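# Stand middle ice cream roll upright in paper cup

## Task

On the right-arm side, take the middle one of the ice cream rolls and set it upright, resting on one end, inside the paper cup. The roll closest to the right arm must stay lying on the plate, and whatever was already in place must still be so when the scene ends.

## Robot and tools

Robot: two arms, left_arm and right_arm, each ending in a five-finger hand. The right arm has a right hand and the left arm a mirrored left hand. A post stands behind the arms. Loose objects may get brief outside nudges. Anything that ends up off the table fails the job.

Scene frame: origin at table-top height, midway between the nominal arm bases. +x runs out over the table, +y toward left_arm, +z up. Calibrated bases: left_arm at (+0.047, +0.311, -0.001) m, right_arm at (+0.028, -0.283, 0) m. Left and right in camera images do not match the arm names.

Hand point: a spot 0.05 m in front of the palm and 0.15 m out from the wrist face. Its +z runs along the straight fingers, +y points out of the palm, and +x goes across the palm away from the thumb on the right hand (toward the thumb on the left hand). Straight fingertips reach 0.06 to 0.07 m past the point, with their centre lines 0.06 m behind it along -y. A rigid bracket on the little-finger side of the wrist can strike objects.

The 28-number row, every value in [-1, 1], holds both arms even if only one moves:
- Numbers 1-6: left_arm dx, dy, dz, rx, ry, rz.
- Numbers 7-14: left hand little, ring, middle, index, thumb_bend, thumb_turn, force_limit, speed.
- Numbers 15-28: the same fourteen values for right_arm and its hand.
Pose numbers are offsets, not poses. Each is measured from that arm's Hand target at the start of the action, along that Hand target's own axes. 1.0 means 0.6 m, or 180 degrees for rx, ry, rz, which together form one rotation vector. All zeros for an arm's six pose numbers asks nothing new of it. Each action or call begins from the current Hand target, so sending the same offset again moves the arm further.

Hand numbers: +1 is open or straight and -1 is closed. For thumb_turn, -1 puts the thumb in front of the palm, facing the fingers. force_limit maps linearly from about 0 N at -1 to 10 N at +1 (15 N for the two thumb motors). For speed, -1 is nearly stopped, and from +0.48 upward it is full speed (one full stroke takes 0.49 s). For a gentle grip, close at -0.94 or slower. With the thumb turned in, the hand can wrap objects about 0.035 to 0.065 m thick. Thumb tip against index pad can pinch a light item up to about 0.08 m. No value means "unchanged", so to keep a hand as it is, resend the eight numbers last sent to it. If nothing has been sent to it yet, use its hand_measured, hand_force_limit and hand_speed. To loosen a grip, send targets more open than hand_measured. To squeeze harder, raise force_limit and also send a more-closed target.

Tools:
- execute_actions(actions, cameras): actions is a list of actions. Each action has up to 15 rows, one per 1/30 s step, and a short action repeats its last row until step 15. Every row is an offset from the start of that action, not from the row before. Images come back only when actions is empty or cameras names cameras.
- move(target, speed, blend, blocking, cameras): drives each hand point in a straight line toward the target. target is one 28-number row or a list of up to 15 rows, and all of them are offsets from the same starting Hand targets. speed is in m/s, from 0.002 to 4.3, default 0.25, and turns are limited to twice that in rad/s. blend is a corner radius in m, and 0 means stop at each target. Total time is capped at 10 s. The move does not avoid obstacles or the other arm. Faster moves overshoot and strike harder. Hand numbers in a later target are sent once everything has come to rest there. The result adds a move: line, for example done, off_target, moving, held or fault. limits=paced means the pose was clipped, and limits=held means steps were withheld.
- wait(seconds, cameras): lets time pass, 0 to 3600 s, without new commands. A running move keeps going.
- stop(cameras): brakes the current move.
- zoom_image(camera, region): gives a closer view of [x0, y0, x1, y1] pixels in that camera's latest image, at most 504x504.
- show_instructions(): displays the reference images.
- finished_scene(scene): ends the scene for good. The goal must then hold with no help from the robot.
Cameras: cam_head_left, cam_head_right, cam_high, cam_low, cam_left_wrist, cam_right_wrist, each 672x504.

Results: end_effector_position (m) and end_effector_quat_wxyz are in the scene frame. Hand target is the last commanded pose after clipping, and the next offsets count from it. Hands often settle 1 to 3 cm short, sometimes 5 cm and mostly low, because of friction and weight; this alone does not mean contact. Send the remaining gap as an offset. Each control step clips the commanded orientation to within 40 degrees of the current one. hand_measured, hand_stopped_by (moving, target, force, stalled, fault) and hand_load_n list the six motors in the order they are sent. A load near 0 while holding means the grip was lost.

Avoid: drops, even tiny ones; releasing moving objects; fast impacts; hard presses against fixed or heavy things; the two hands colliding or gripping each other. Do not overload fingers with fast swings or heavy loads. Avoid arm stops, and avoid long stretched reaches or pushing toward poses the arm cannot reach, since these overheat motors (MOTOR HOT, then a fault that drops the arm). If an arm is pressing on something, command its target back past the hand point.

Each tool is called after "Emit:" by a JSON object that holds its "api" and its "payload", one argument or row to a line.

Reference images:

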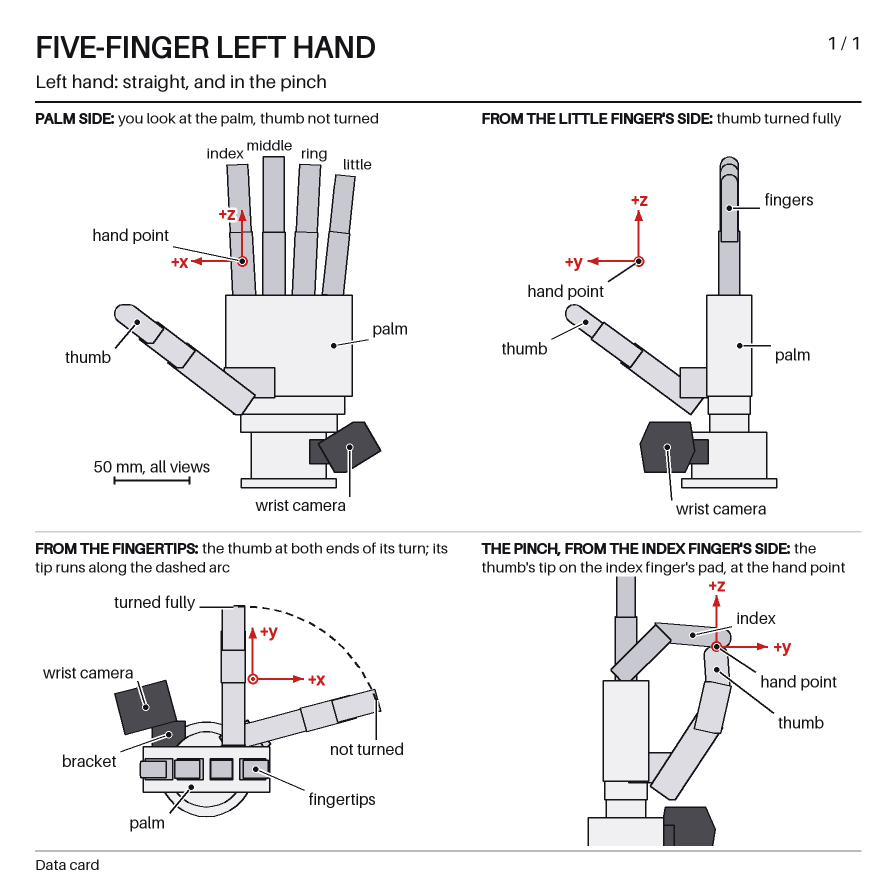

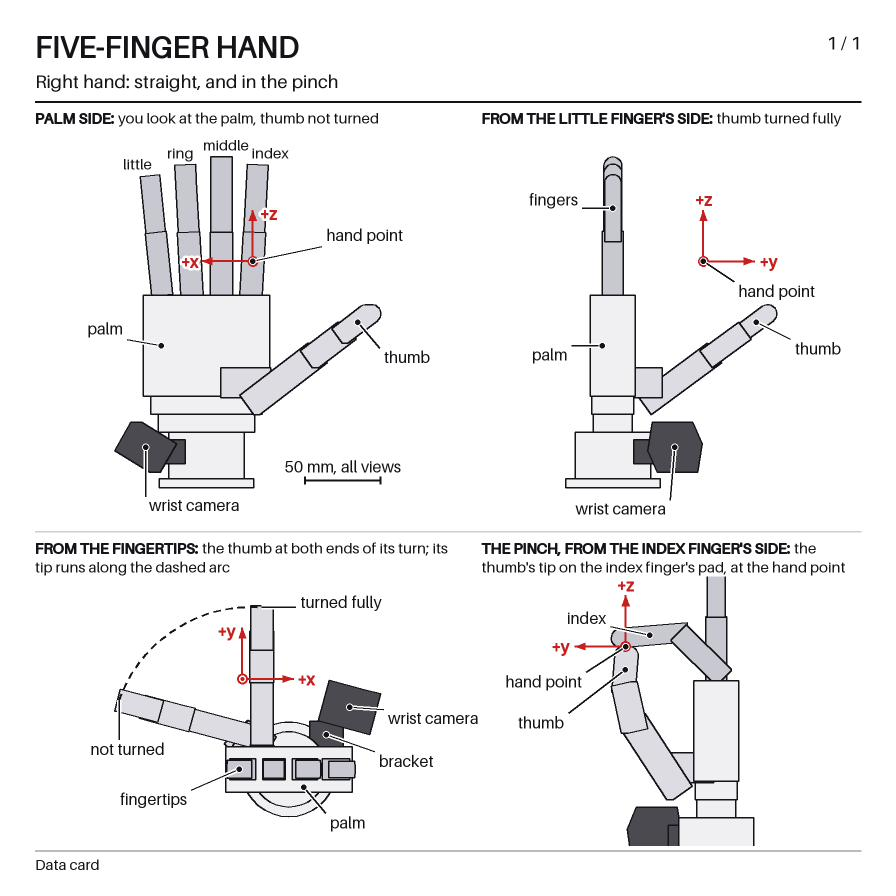

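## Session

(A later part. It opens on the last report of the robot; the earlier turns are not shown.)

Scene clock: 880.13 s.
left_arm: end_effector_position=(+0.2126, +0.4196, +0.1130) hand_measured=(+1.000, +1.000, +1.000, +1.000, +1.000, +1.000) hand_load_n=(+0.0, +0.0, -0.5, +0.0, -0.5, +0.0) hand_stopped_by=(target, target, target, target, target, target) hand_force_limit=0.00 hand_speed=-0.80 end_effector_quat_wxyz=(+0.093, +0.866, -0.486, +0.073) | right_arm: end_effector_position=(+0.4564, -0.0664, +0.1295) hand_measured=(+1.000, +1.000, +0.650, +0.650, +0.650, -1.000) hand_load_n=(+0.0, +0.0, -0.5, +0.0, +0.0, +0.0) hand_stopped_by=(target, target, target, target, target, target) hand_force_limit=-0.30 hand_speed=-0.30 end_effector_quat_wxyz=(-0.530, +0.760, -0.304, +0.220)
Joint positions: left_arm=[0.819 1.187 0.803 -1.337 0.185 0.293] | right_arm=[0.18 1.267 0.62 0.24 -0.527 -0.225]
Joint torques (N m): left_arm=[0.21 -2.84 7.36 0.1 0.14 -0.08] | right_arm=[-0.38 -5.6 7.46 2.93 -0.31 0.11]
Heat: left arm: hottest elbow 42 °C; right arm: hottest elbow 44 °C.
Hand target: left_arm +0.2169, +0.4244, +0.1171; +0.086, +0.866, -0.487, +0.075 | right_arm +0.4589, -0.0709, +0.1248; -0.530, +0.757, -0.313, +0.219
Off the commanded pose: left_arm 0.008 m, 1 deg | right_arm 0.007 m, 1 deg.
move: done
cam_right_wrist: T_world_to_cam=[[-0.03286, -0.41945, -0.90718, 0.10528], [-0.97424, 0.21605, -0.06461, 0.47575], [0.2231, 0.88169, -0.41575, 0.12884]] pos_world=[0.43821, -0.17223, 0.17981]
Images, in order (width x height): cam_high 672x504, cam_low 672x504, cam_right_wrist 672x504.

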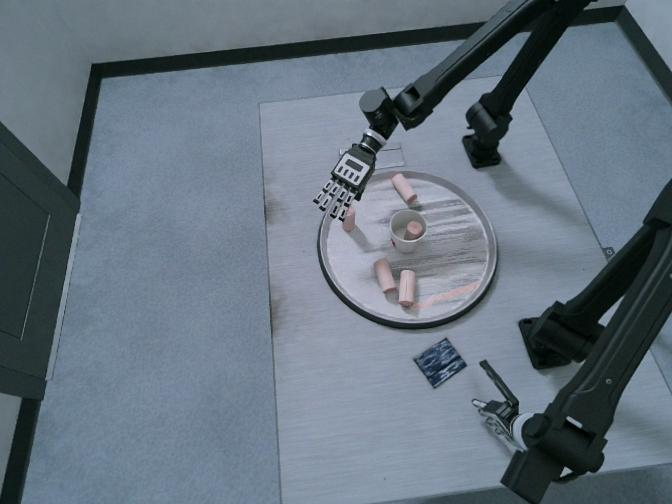

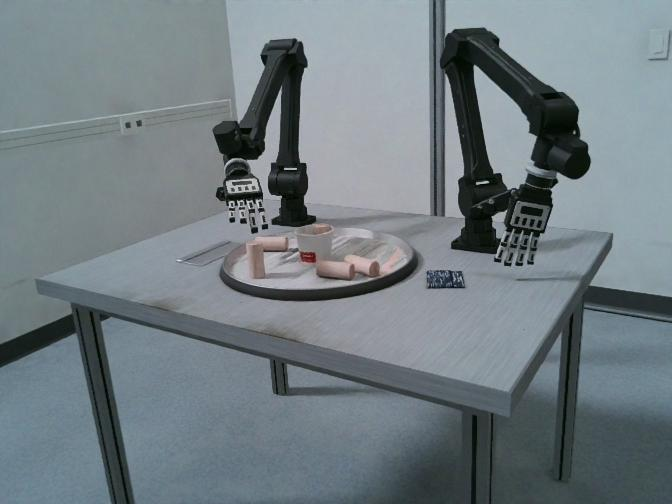

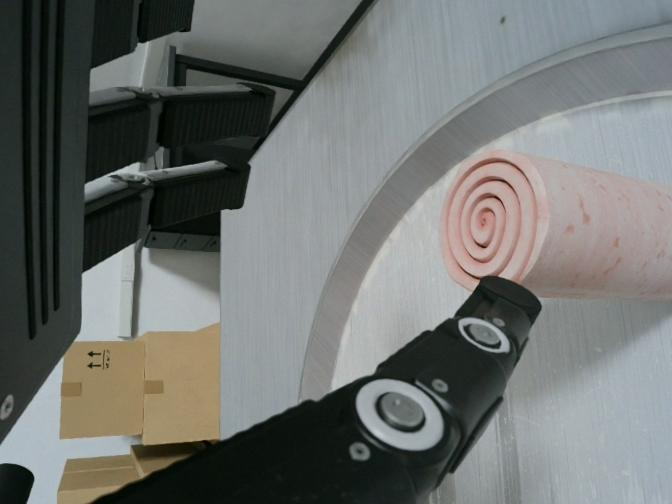

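Emit:
{"api": "move", "payload": {
  "target": [
    [0,0,0,0,0,0,1,1,1,1,1,1,0,-0.8,0.0047,0.0618,0.025,0,0,0,1,1,0.65,0.65,0.65,-1,-0.3,-0.3]
  ],
  "speed": 0.04,
  "cameras": ["cam_right_wrist","cam_low","cam_high"]
}}

Emit:
{"api": "zoom_image", "payload": {
  "camera": "cam_high",
  "region": [290, 130, 430, 250]
}}

Emit:
{"api": "zoom_image", "payload": {
  "camera": "cam_low",
  "region": [200, 150, 350, 300]
}}

Scene clock: 893.60 s.
left_arm: end_effector_position=(+0.2126, +0.4196, +0.1130) hand_measured=(+1.000, +1.000, +1.000, +1.000, +1.000, +1.000) hand_load_n=(+0.0, +0.0, +0.0, +0.0, +0.0, +0.0) hand_stopped_by=(target, target, target, target, target, target) hand_force_limit=0.00 hand_speed=-0.80 end_effector_quat_wxyz=(+0.093, +0.866, -0.486, +0.073) | right_arm: end_effector_position=(+0.4599, -0.0661, +0.0899) hand_measured=(+1.000, +1.000, +0.650, +0.650, +0.650, -1.000) hand_load_n=(+0.0, +0.0, +0.0, +0.0, +0.0, +0.0) hand_stopped_by=(target, target, target, target, target, target) hand_force_limit=-0.30 hand_speed=-0.30 end_effector_quat_wxyz=(-0.530, +0.760, -0.304, +0.219)
Joint positions: left_arm=[0.819 1.187 0.803 -1.337 0.185 0.293] | right_arm=[0.178 1.374 0.579 0.389 -0.53 -0.225]
Joint torques (N m): left_arm=[0.15 -2.96 7.39 0.1 0.14 -0.09] | right_arm=[-0.56 -6.24 6.63 2.93 -0.34 0.09]
Heat: left arm: hottest elbow 42 °C; right arm: hottest elbow 42 °C.
Hand target: left_arm +0.2169, +0.4244, +0.1171; +0.086, +0.866, -0.487, +0.075 | right_arm +0.4619, -0.0719, +0.0848; -0.530, +0.757, -0.313, +0.219
Off the commanded pose: left_arm 0.008 m, 1 deg | right_arm 0.008 m, 1 deg.
move: done
cam_right_wrist: T_world_to_cam=[[-0.03289, -0.41847, -0.90764, 0.06971], [-0.97438, 0.21559, -0.06409, 0.47656], [0.22249, 0.88227, -0.41484, 0.1116]] pos_world=[0.44182, -0.17203, 0.14011]
Images, in order (width x height): cam_high 672x504, cam_low 672x504, cam_right_wrist 672x504.

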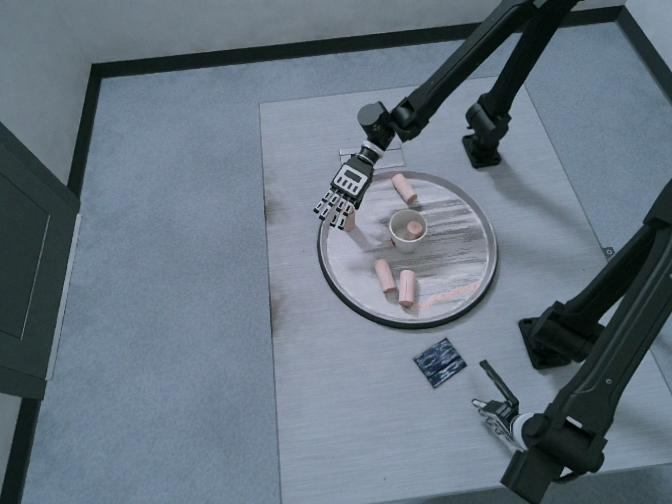

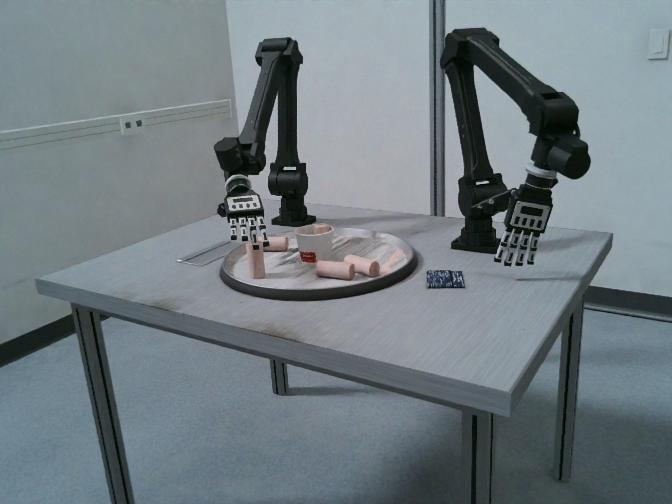

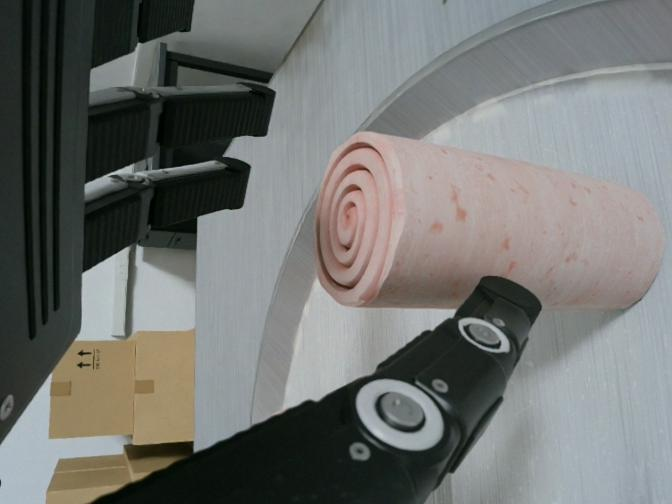

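Scaled by 3.600 from the camera's image (finer frame: 960x720).

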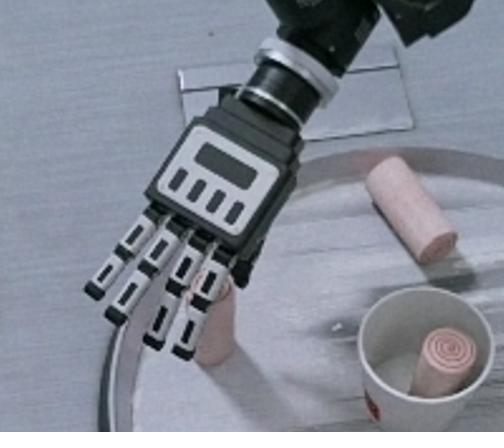

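Scaled by 3.360 from the camera's image (finer frame: 960x720).

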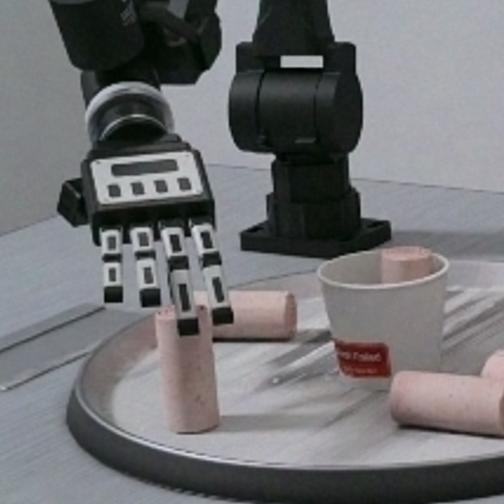

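Emit:
{"api": "move", "payload": {
  "target": [
    [0,0,0,0,0,0,1,1,1,1,1,1,0,-0.8,0.01,0.0254,-0.0014,0,0,0,1,1,0.65,0.65,0.65,-1,-0.3,-0.3]
  ],
  "speed": 0.03,
  "cameras": ["cam_right_wrist","cam_low","cam_high"]
}}

Emit:
{"api": "zoom_image", "payload": {
  "camera": "cam_low",
  "region": [200, 150, 350, 300]
}}

Scene clock: 929.67 s.
left_arm: end_effector_position=(+0.2126, +0.4196, +0.1130) hand_measured=(+1.000, +1.000, +1.000, +1.000, +1.000, +1.000) hand_load_n=(+0.0, +0.0, +0.0, +0.0, -0.5, +0.0) hand_stopped_by=(target, target, target, target, target, target) hand_force_limit=0.00 hand_speed=-0.80 end_effector_quat_wxyz=(+0.093, +0.866, -0.486, +0.073) | right_arm: end_effector_position=(+0.4602, -0.0742, +0.0770) hand_measured=(+1.000, +1.000, +0.650, +0.650, +0.650, -1.000) hand_load_n=(+0.0, +0.0, +0.0, +0.0, +0.0, +0.0) hand_stopped_by=(target, target, target, target, target, target) hand_force_limit=-0.30 hand_speed=-0.30 end_effector_quat_wxyz=(-0.532, +0.758, -0.308, +0.217)
Joint positions: left_arm=[0.819 1.187 0.803 -1.337 0.185 0.293] | right_arm=[0.153 1.407 0.561 0.436 -0.551 -0.225]
Joint torques (N m): left_arm=[0.26 -3.08 7.38 0.13 0.13 -0.1] | right_arm=[-0.56 -6.3 6.3 2.91 -0.34 -0.02]
Heat: left arm: hottest elbow 42 °C; right arm: hottest elbow 39 °C.
Hand target: left_arm +0.2169, +0.4244, +0.1171; +0.086, +0.866, -0.487, +0.075 | right_arm +0.4620, -0.0805, +0.0708; -0.530, +0.757, -0.313, +0.219
Off the commanded pose: left_arm 0.008 m, 1 deg | right_arm 0.009 m, 1 deg.
move: done
cam_right_wrist: T_world_to_cam=[[-0.03949, -0.4113, -0.91065, 0.05849], [-0.97372, 0.2204, -0.05732, 0.47743], [0.22429, 0.88445, -0.40919, 0.11226]] pos_world=[0.44201, -0.18046, 0.12657]
Images, in order (width x height): cam_high 672x504, cam_low 672x504, cam_right_wrist 672x504.

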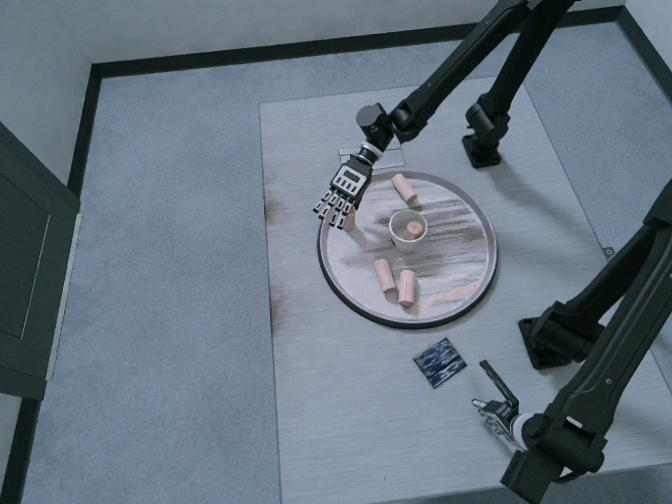

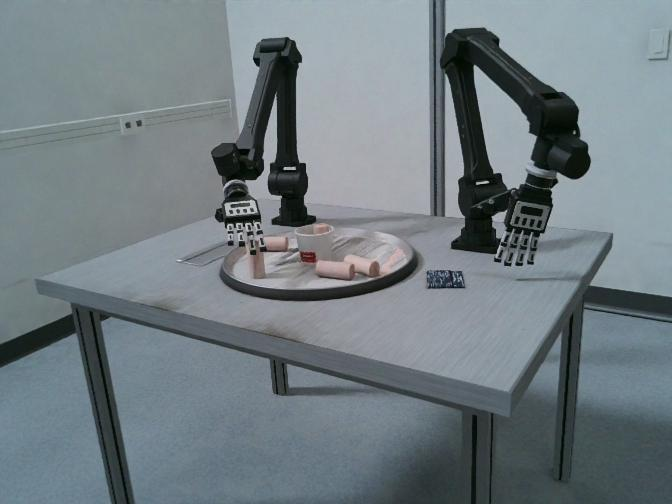

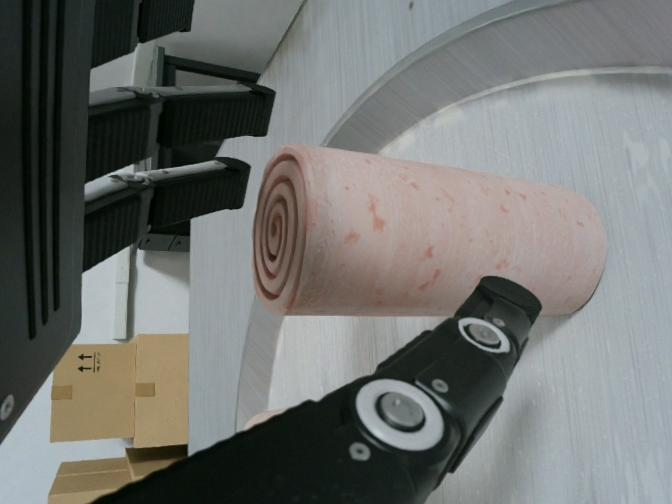

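Scaled by 3.360 from the camera's image (finer frame: 960x720).

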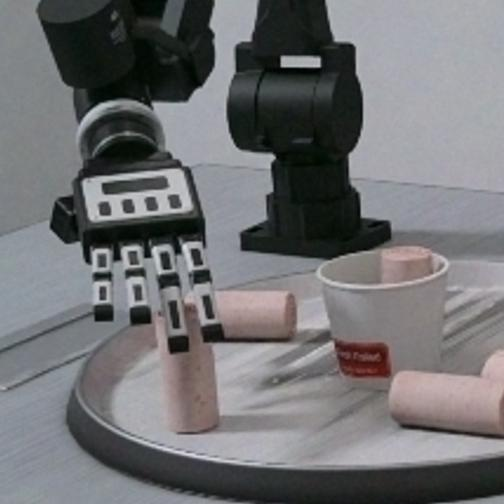

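Emit:
{"api": "move", "payload": {
  "target": [
    [0,0,0,0,0,0,1,1,1,1,1,1,0,-0.8,0,0,0,0,0,0,1,1,0.05,0.05,0.0,-1,-0.3,-0.85]
  ],
  "speed": 0.03,
  "cameras": ["cam_right_wrist","cam_low","cam_high"]
}}

Emit:
{"api": "zoom_image", "payload": {
  "camera": "cam_low",
  "region": [200, 150, 350, 300]
}}

Scene clock: 941.53 s.
left_arm: end_effector_position=(+0.2126, +0.4196, +0.1130) hand_measured=(+1.000, +1.000, +1.000, +1.000, +1.000, +1.000) hand_load_n=(+0.0, +0.0, +0.0, +0.0, +0.0, +0.0) hand_stopped_by=(target, target, target, target, target, target) hand_force_limit=0.00 hand_speed=-0.80 end_effector_quat_wxyz=(+0.093, +0.866, -0.486, +0.073) | right_arm: end_effector_position=(+0.4601, -0.0742, +0.0767) hand_measured=(+1.000, +1.000, +0.050, +0.050, +0.294, -1.000) hand_load_n=(+0.0, +0.0, +2.0, +1.0, +5.0, +0.0) hand_stopped_by=(target, target, target, target, force, target) hand_force_limit=-0.30 hand_speed=-0.85 end_effector_quat_wxyz=(-0.532, +0.758, -0.308, +0.217)
Joint positions: left_arm=[0.819 1.187 0.803 -1.337 0.185 0.293] | right_arm=[0.153 1.408 0.561 0.436 -0.552 -0.225]
Joint torques (N m): left_arm=[0.26 -2.9 7.38 0.13 0.15 -0.08] | right_arm=[-0.5 -6.36 6.27 2.92 -0.34 -0.02]
Heat: left arm: hottest elbow 42 °C; right arm: hottest elbow 39 °C.
Hand target: left_arm +0.2169, +0.4244, +0.1171; +0.086, +0.866, -0.487, +0.075 | right_arm +0.4619, -0.0805, +0.0709; -0.530, +0.757, -0.313, +0.219
Off the commanded pose: left_arm 0.008 m, 1 deg | right_arm 0.009 m, 1 deg.
move: done
cam_right_wrist: T_world_to_cam=[[-0.04011, -0.41131, -0.91061, 0.05852], [-0.97384, 0.22011, -0.05652, 0.47719], [0.22368, 0.88452, -0.40937, 0.11237]] pos_world=[0.44192, -0.18036, 0.12627]
Images, in order (width x height): cam_high 672x504, cam_low 672x504, cam_right_wrist 672x504.

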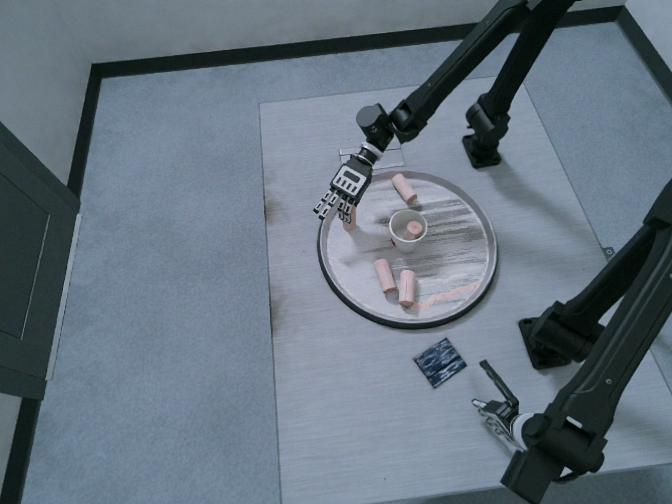

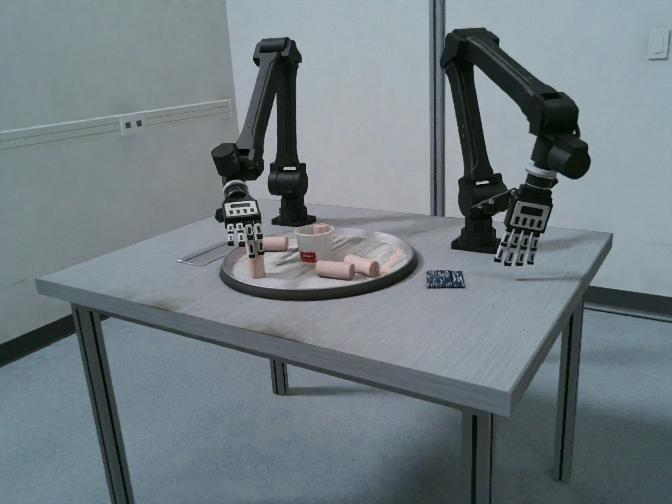

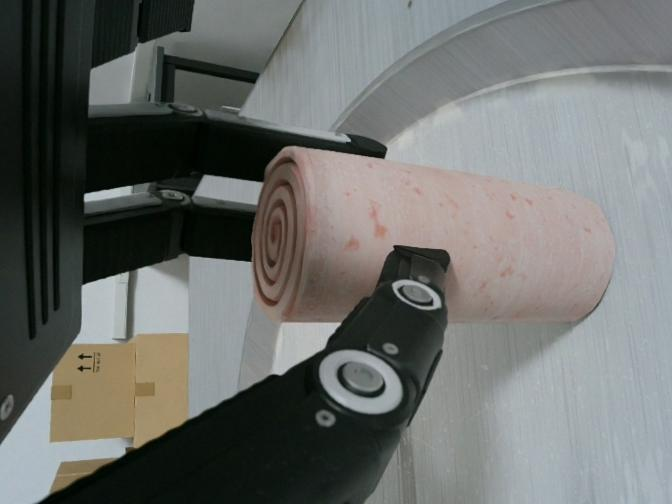

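Scaled by 3.360 from the camera's image (finer frame: 960x720).

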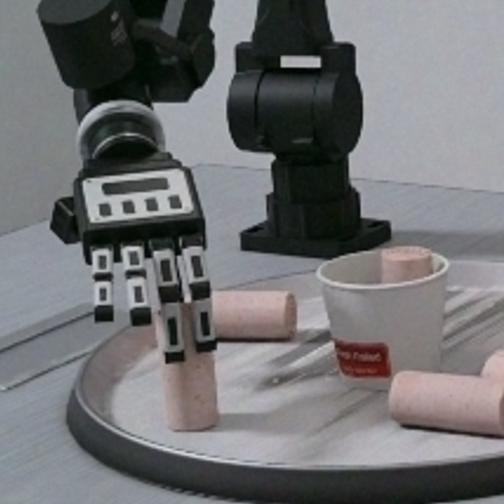

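Emit:
{"api": "move", "payload": {
  "target": [
    [0,0,0,0,0,0,1,1,1,1,1,1,0,-0.8,0,0,0,0,0,0,1,1,0.0,0.0,0.0,-1,-0.2,-0.85]
  ],
  "speed": 0.03
}}

Scene clock: 944.97 s.
left_arm: end_effector_position=(+0.2126, +0.4196, +0.1130) hand_measured=(+1.000, +1.000, +1.000, +1.000, +1.000, +1.000) hand_load_n=(+0.0, +0.0, +0.0, +0.0, +0.0, +0.0) hand_stopped_by=(target, target, target, target, target, target) hand_force_limit=0.00 hand_speed=-0.80 end_effector_quat_wxyz=(+0.093, +0.866, -0.486, +0.073) | right_arm: end_effector_position=(+0.4601, -0.0742, +0.0767) hand_measured=(+1.000, +1.000, +0.002, +0.000, +0.296, -1.000) hand_load_n=(+0.0, +0.0, +3.5, +2.5, +7.5, +0.5) hand_stopped_by=(target, target, target, target, force, target) hand_force_limit=-0.20 hand_speed=-0.85 end_effector_quat_wxyz=(-0.532, +0.758, -0.308, +0.217)
Joint positions: left_arm=[0.819 1.187 0.803 -1.337 0.185 0.293] | right_arm=[0.153 1.408 0.561 0.436 -0.552 -0.225]
Joint torques (N m): left_arm=[0.21 -2.84 7.41 0.13 0.14 -0.08] | right_arm=[-0.56 -6.36 6.27 2.92 -0.34 -0.02]
Heat: left arm: hottest elbow 42 °C; right arm: hottest elbow 38 °C.
Hand target: left_arm +0.2169, +0.4244, +0.1171; +0.086, +0.866, -0.487, +0.075 | right_arm +0.4619, -0.0805, +0.0709; -0.530, +0.757, -0.313, +0.219
Off the commanded pose: left_arm 0.008 m, 1 deg | right_arm 0.009 m, 1 deg.
move: done

Emit:
{"api": "move", "payload": {
  "target": [
    [0,0,0,0,0,0,1,1,1,1,1,1,0,-0.8,0,-0.0783,-0.0285,0,0,0,1,1,0.0,0.0,0.0,-1,-0.2,-0.85],
    [0,0,0,0,0,0,1,1,1,1,1,1,0,-0.8,0,-0.235,-0.0855,0,0,0,1,1,0.0,0.0,0.0,-1,-0.2,-0.85]
  ],
  "speed": [0.04,0.08],
  "blend": 0.01,
  "cameras": ["cam_right_wrist","cam_low","cam_high"]
}}

Scene clock: 952.80 s.
left_arm: end_effector_position=(+0.2126, +0.4196, +0.1130) hand_measured=(+1.000, +1.000, +1.000, +1.000, +1.000, +1.000) hand_load_n=(+0.0, +0.0, +0.0, +0.0, +0.0, +0.0) hand_stopped_by=(target, target, target, target, target, target) hand_force_limit=0.00 hand_speed=-0.80 end_effector_quat_wxyz=(+0.093, +0.866, -0.486, +0.073) | right_arm: end_effector_position=(+0.4460, -0.0773, +0.1923) hand_measured=(+1.000, +1.000, +0.002, +0.000, +0.296, -1.000) hand_load_n=(+0.0, -0.5, +3.5, +2.0, +8.0, +0.5) hand_stopped_by=(target, target, target, target, force, target) hand_force_limit=-0.20 hand_speed=-0.85 end_effector_quat_wxyz=(-0.519, +0.767, -0.322, +0.198)
Joint positions: left_arm=[0.819 1.187 0.803 -1.337 0.185 0.293] | right_arm=[0.153 1.132 0.735 -0.069 -0.552 -0.225]
Joint torques (N m): left_arm=[0.09 -2.9 7.35 0.14 0.13 -0.1] | right_arm=[-0.5 -6.36 12.56 1.95 -0.38 -0.02]
Heat: left arm: hottest elbow 42 °C; right arm: hottest elbow 39 °C.
Hand target: left_arm +0.2169, +0.4244, +0.1171; +0.086, +0.866, -0.487, +0.075 | right_arm +0.4621, -0.0805, +0.2209; -0.530, +0.757, -0.313, +0.219
Off the commanded pose: left_arm 0.008 m, 1 deg | right_arm 0.033 m, 3 deg.
move: off_target (right_arm)
cam_right_wrist: T_world_to_cam=[[-0.08929, -0.42157, -0.90239, 0.18144], [-0.97546, 0.22009, -0.0063, 0.46175], [0.20126, 0.87969, -0.43087, 0.17936]] pos_world=[0.43052, -0.18292, 0.24392]
Images, in order (width x height): cam_high 672x504, cam_low 672x504, cam_right_wrist 672x504.

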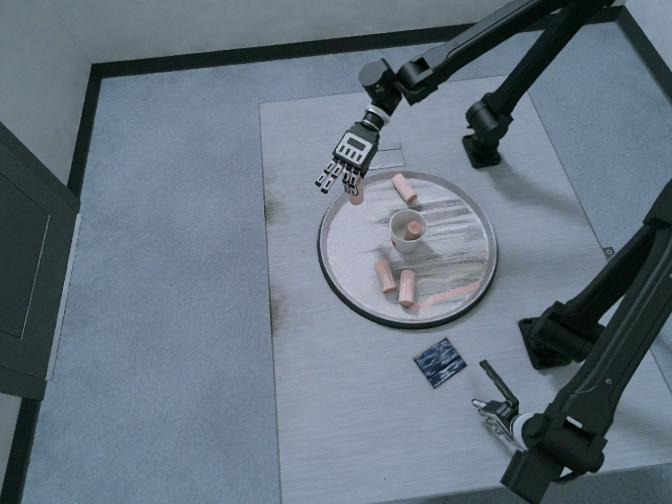

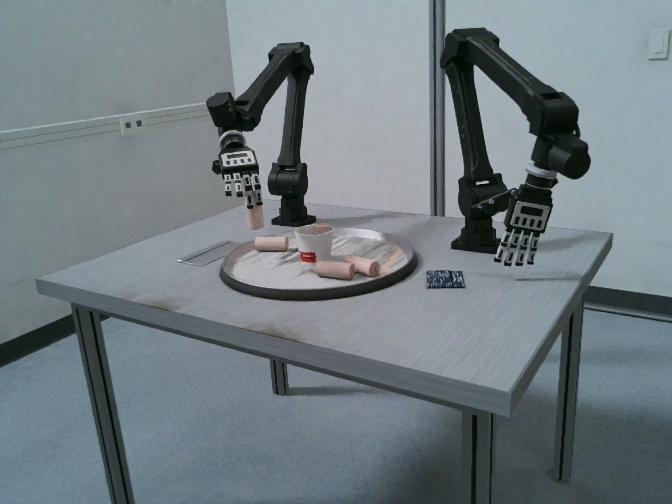

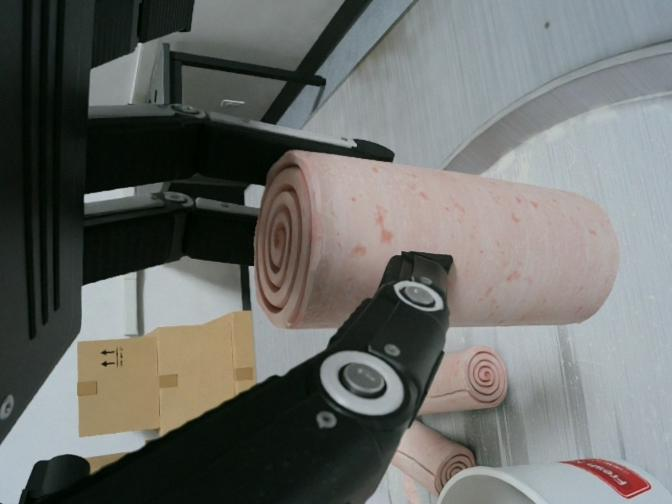

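Emit:
{"api": "move", "payload": {
  "target": [
    [0,0,0,0,0,0,1,1,1,1,1,1,0,-0.8,-0.2268,0.0145,-0.0593,0,-0.2349,-0.0855,1,1,0.0,0.0,0.0,-1,-0.2,-0.85]
  ],
  "speed": [0.1],
  "cameras": ["cam_right_wrist","cam_low","cam_high","cam_head_left","cam_head_right"]
}}

Scene clock: 1018.10 s.
left_arm: end_effector_position=(+0.2126, +0.4196, +0.1130) hand_measured=(+1.000, +1.000, +1.000, +1.000, +1.000, +1.000) hand_load_n=(+0.0, +0.0, +0.0, +0.0, +0.0, +0.0) hand_stopped_by=(target, target, target, target, target, target) hand_force_limit=0.00 hand_speed=-0.80 end_effector_quat_wxyz=(+0.093, +0.866, -0.486, +0.073) | right_arm: end_effector_position=(+0.3297, -0.0192, +0.2074) hand_measured=(+1.000, +1.000, +0.002, +0.000, +0.296, -1.000) hand_load_n=(+0.0, +0.0, +3.5, +2.0, +8.5, +0.5) hand_stopped_by=(target, target, target, target, force, target) hand_force_limit=-0.20 hand_speed=-0.85 end_effector_quat_wxyz=(-0.568, +0.823, -0.019, -0.010)
Joint positions: left_arm=[0.819 1.187 0.803 -1.337 0.185 0.293] | right_arm=[0.246 1.179 0.867 -0.589 -1.103 -0.804]
Joint torques (N m): left_arm=[0.21 -3.02 7.39 0.18 0.14 -0.09] | right_arm=[1.96 -5.36 12.42 1.05 -0.88 -0.1]
Heat: left arm: hottest elbow 42 °C; right arm: hottest elbow 46 °C.
Hand target: left_arm +0.2169, +0.4244, +0.1171; +0.086, +0.866, -0.487, +0.075 | right_arm +0.3400, -0.0101, +0.2251; -0.574, +0.819, +0.000, -0.001
Off the commanded pose: left_arm 0.008 m, 1 deg | right_arm 0.022 m, 3 deg.
move: off_target (right_arm)
cam_right_wrist: T_world_to_cam=[[0.21542, -0.34038, -0.91528, 0.11295], [-0.86248, -0.50588, -0.01486, 0.28619], [-0.45796, 0.79261, -0.40255, 0.36799]] pos_world=[0.39103, -0.10845, 0.25577]
Images, in order (width x height): cam_head_left 672x504, cam_head_right 672x504, cam_high 672x504, cam_low 672x504, cam_right_wrist 672x504.

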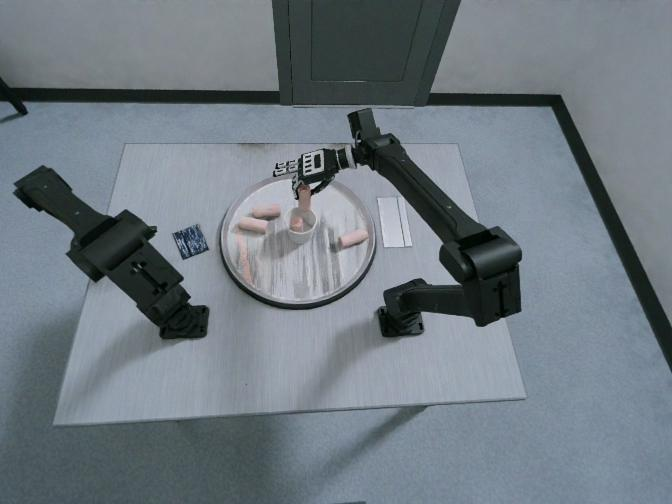

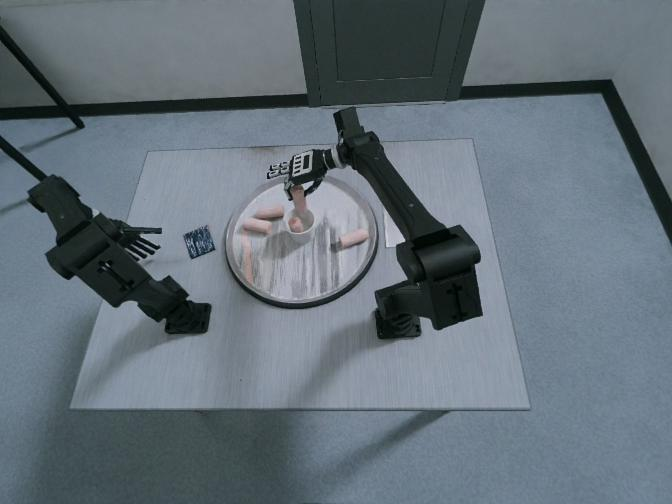

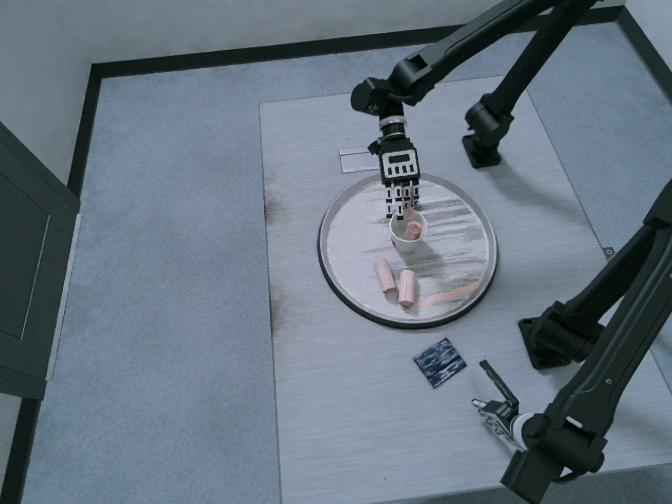

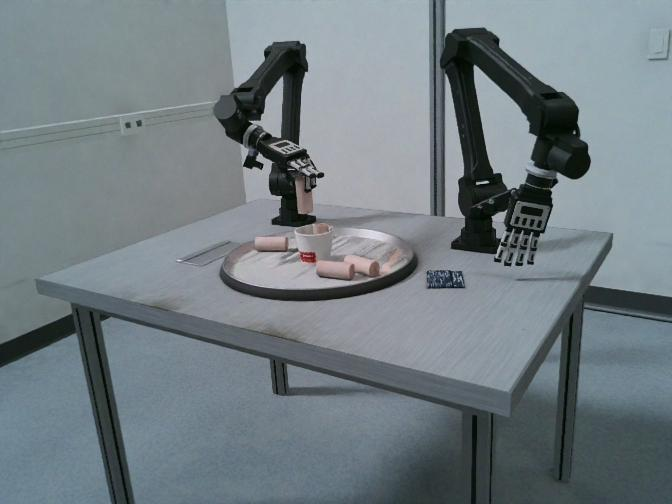

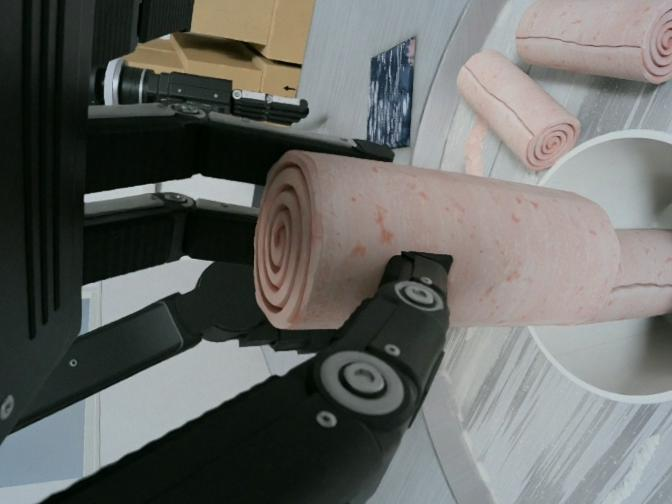

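Emit:
{"api": "zoom_image", "payload": {
  "camera": "cam_high",
  "region": [360, 170, 450, 260]
}}

Emit:
{"api": "zoom_image", "payload": {
  "camera": "cam_head_right",
  "region": [250, 170, 350, 250]
}}

Emit:
{"api": "zoom_image", "payload": {
  "camera": "cam_low",
  "region": [240, 140, 390, 290]
}}

Scaled by 5.600 from the camera's image (finer frame: 960x720).

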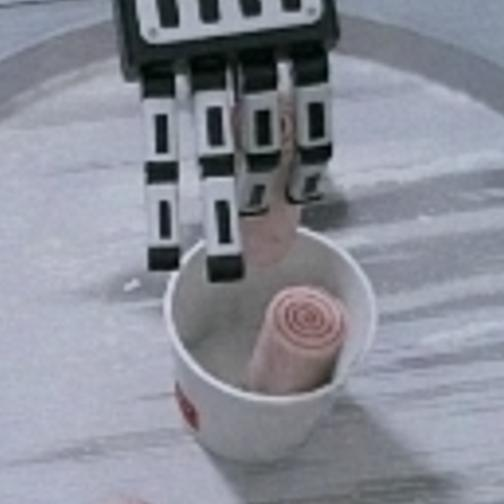

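Scaled by 5.040 from the camera's image (finer frame: 960x720).

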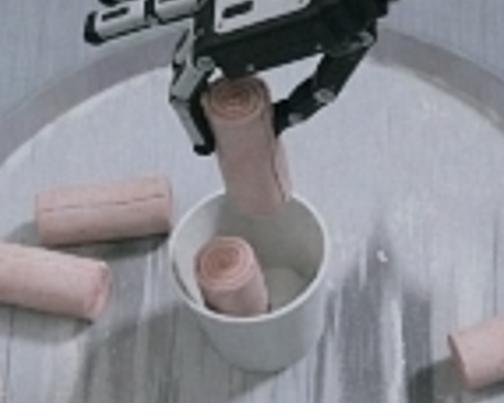

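Scaled by 3.360 from the camera's image (finer frame: 960x720).

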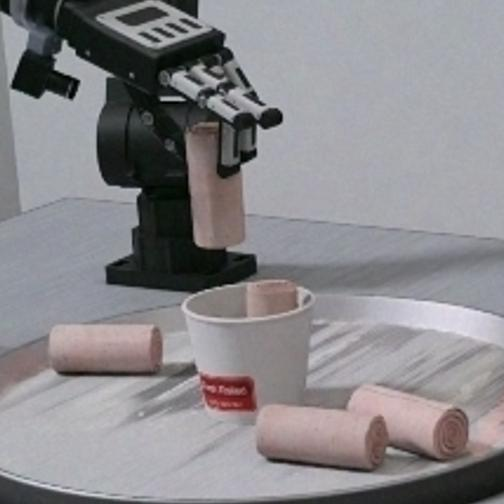

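Emit:
{"api": "move", "payload": {
  "target": [
    [0,0,0,0,0,0,1,1,1,1,1,1,0,-0.8,0.0133,0.0279,0.0208,0,0,0,1,1,0.0,0.0,0.0,-1,-0.2,-0.85]
  ],
  "speed": [0.05],
  "cameras": ["cam_right_wrist","cam_low","cam_high","cam_head_right"]
}}

Emit:
{"api": "zoom_image", "payload": {
  "camera": "cam_high",
  "region": [360, 170, 450, 260]
}}

Emit:
{"api": "zoom_image", "payload": {
  "camera": "cam_head_right",
  "region": [250, 170, 350, 250]
}}

Emit:
{"api": "zoom_image", "payload": {
  "camera": "cam_low",
  "region": [240, 140, 390, 290]
}}

Scene clock: 1104.90 s.
left_arm: end_effector_position=(+0.2126, +0.4196, +0.1130) hand_measured=(+1.000, +1.000, +1.000, +1.000, +1.000, +1.000) hand_load_n=(-0.5, +0.0, +0.0, +0.0, +0.0, +0.0) hand_stopped_by=(target, target, target, target, target, target) hand_force_limit=0.00 hand_speed=-0.80 end_effector_quat_wxyz=(+0.093, +0.866, -0.486, +0.073) | right_arm: end_effector_position=(+0.3401, -0.0130, +0.1943) hand_measured=(+1.000, +1.000, +0.002, +0.000, +0.296, -1.000) hand_load_n=(+0.0, +0.0, +3.5, +2.5, +8.0, +0.5) hand_stopped_by=(target, target, target, target, force, target) hand_force_limit=-0.20 hand_speed=-0.85 end_effector_quat_wxyz=(-0.569, +0.822, -0.014, -0.010)
Joint positions: left_arm=[0.819 1.187 0.803 -1.337 0.185 0.293] | right_arm=[0.253 1.226 0.867 -0.536 -1.102 -0.804]
Joint torques (N m): left_arm=[0.21 -2.78 7.43 0.1 0.12 -0.08] | right_arm=[2.08 -6.07 10.7 2.13 -0.68 0.05]
Heat: left arm: hottest elbow 42 °C; right arm: hottest elbow 48 °C.
Hand target: left_arm +0.2169, +0.4244, +0.1171; +0.086, +0.866, -0.487, +0.075 | right_arm +0.3480, -0.0041, +0.2050; -0.574, +0.819, +0.000, -0.001
Off the commanded pose: left_arm 0.008 m, 1 deg | right_arm 0.016 m, 2 deg.
move: off_target (right_arm)
cam_right_wrist: T_world_to_cam=[[0.22404, -0.3373, -0.91435, 0.09768], [-0.85854, -0.5123, -0.02137, 0.29796], [-0.46121, 0.78979, -0.40436, 0.36404]] pos_world=[0.40183, -0.10192, 0.24289]
Images, in order (width x height): cam_head_right 672x504, cam_high 672x504, cam_low 672x504, cam_right_wrist 672x504.

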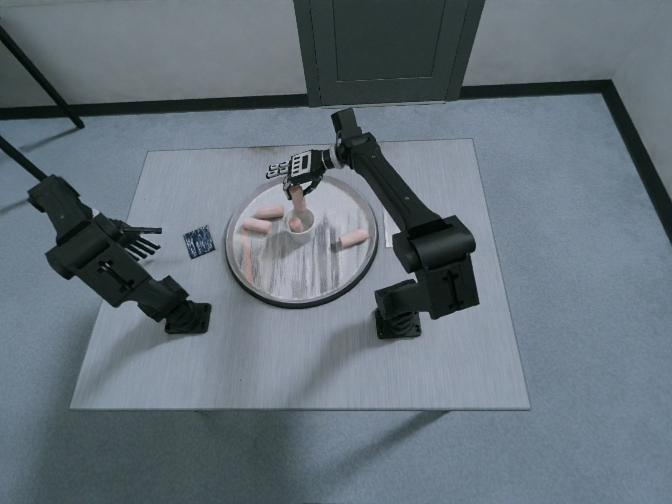

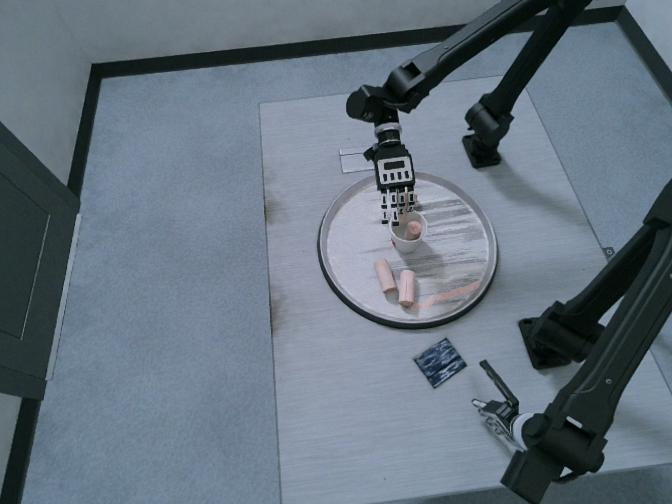

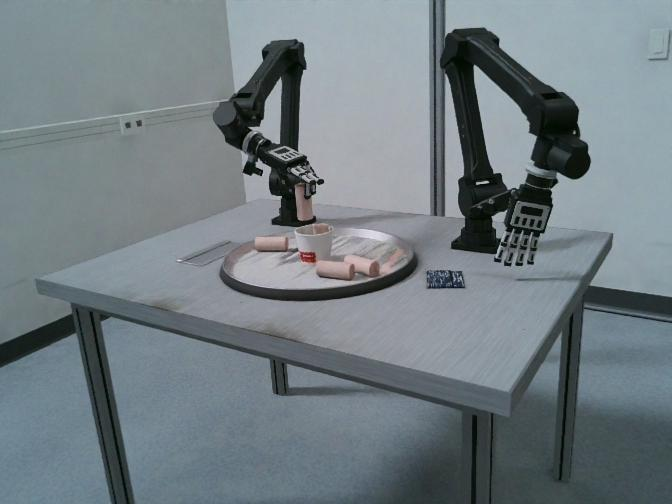

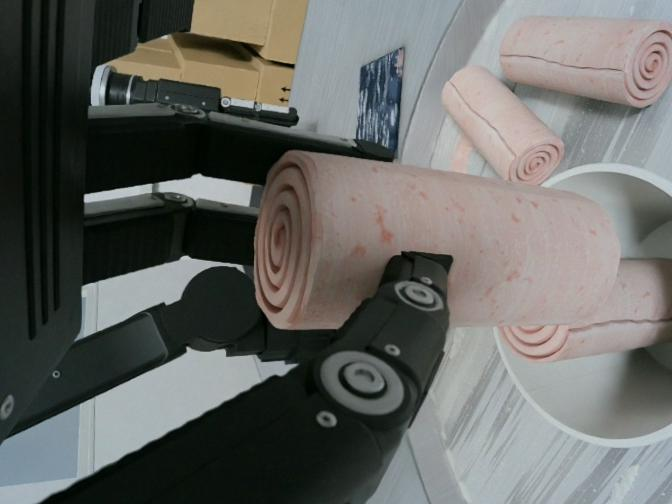

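Scaled by 5.600 from the camera's image (finer frame: 960x720).

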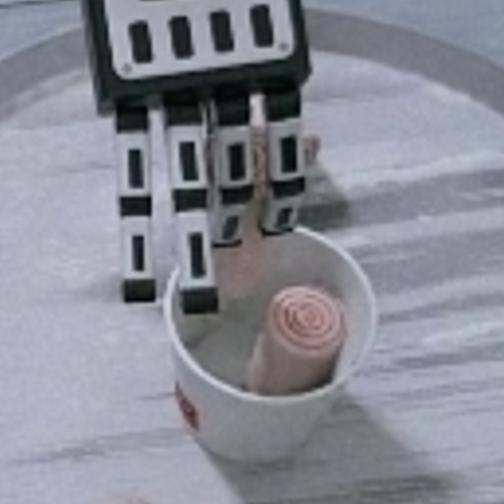

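Scaled by 5.040 from the camera's image (finer frame: 960x720).

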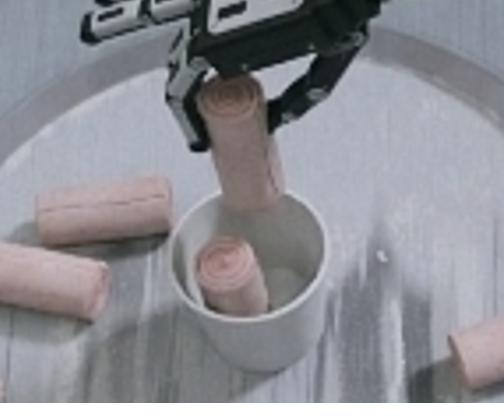

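Scaled by 3.360 from the camera's image (finer frame: 960x720).

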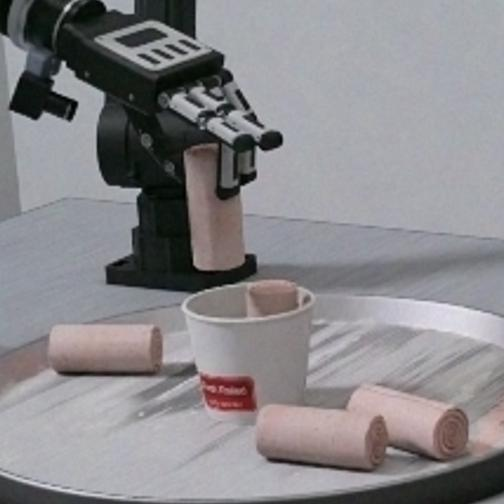

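Emit:
{"api": "zoom_image", "payload": {
  "camera": "cam_high",
  "region": [380, 195, 435, 250]
}}

Emit:
{"api": "zoom_image", "payload": {
  "camera": "cam_head_right",
  "region": [275, 175, 325, 235]
}}

Scaled by 9.164 from the camera's image (finer frame: 960x720).

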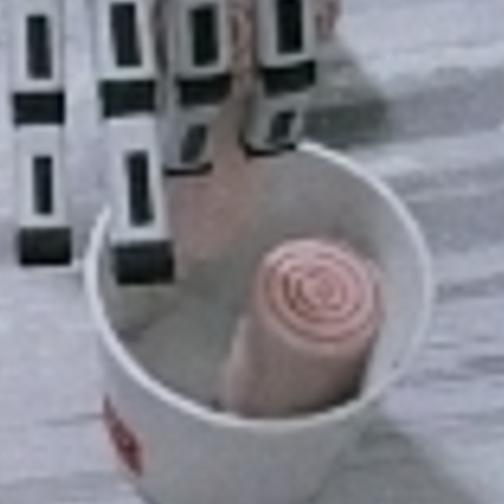

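Scaled by 8.400 from the camera's image (finer frame: 960x720).

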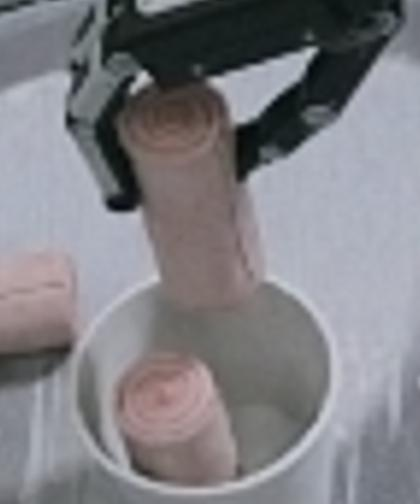

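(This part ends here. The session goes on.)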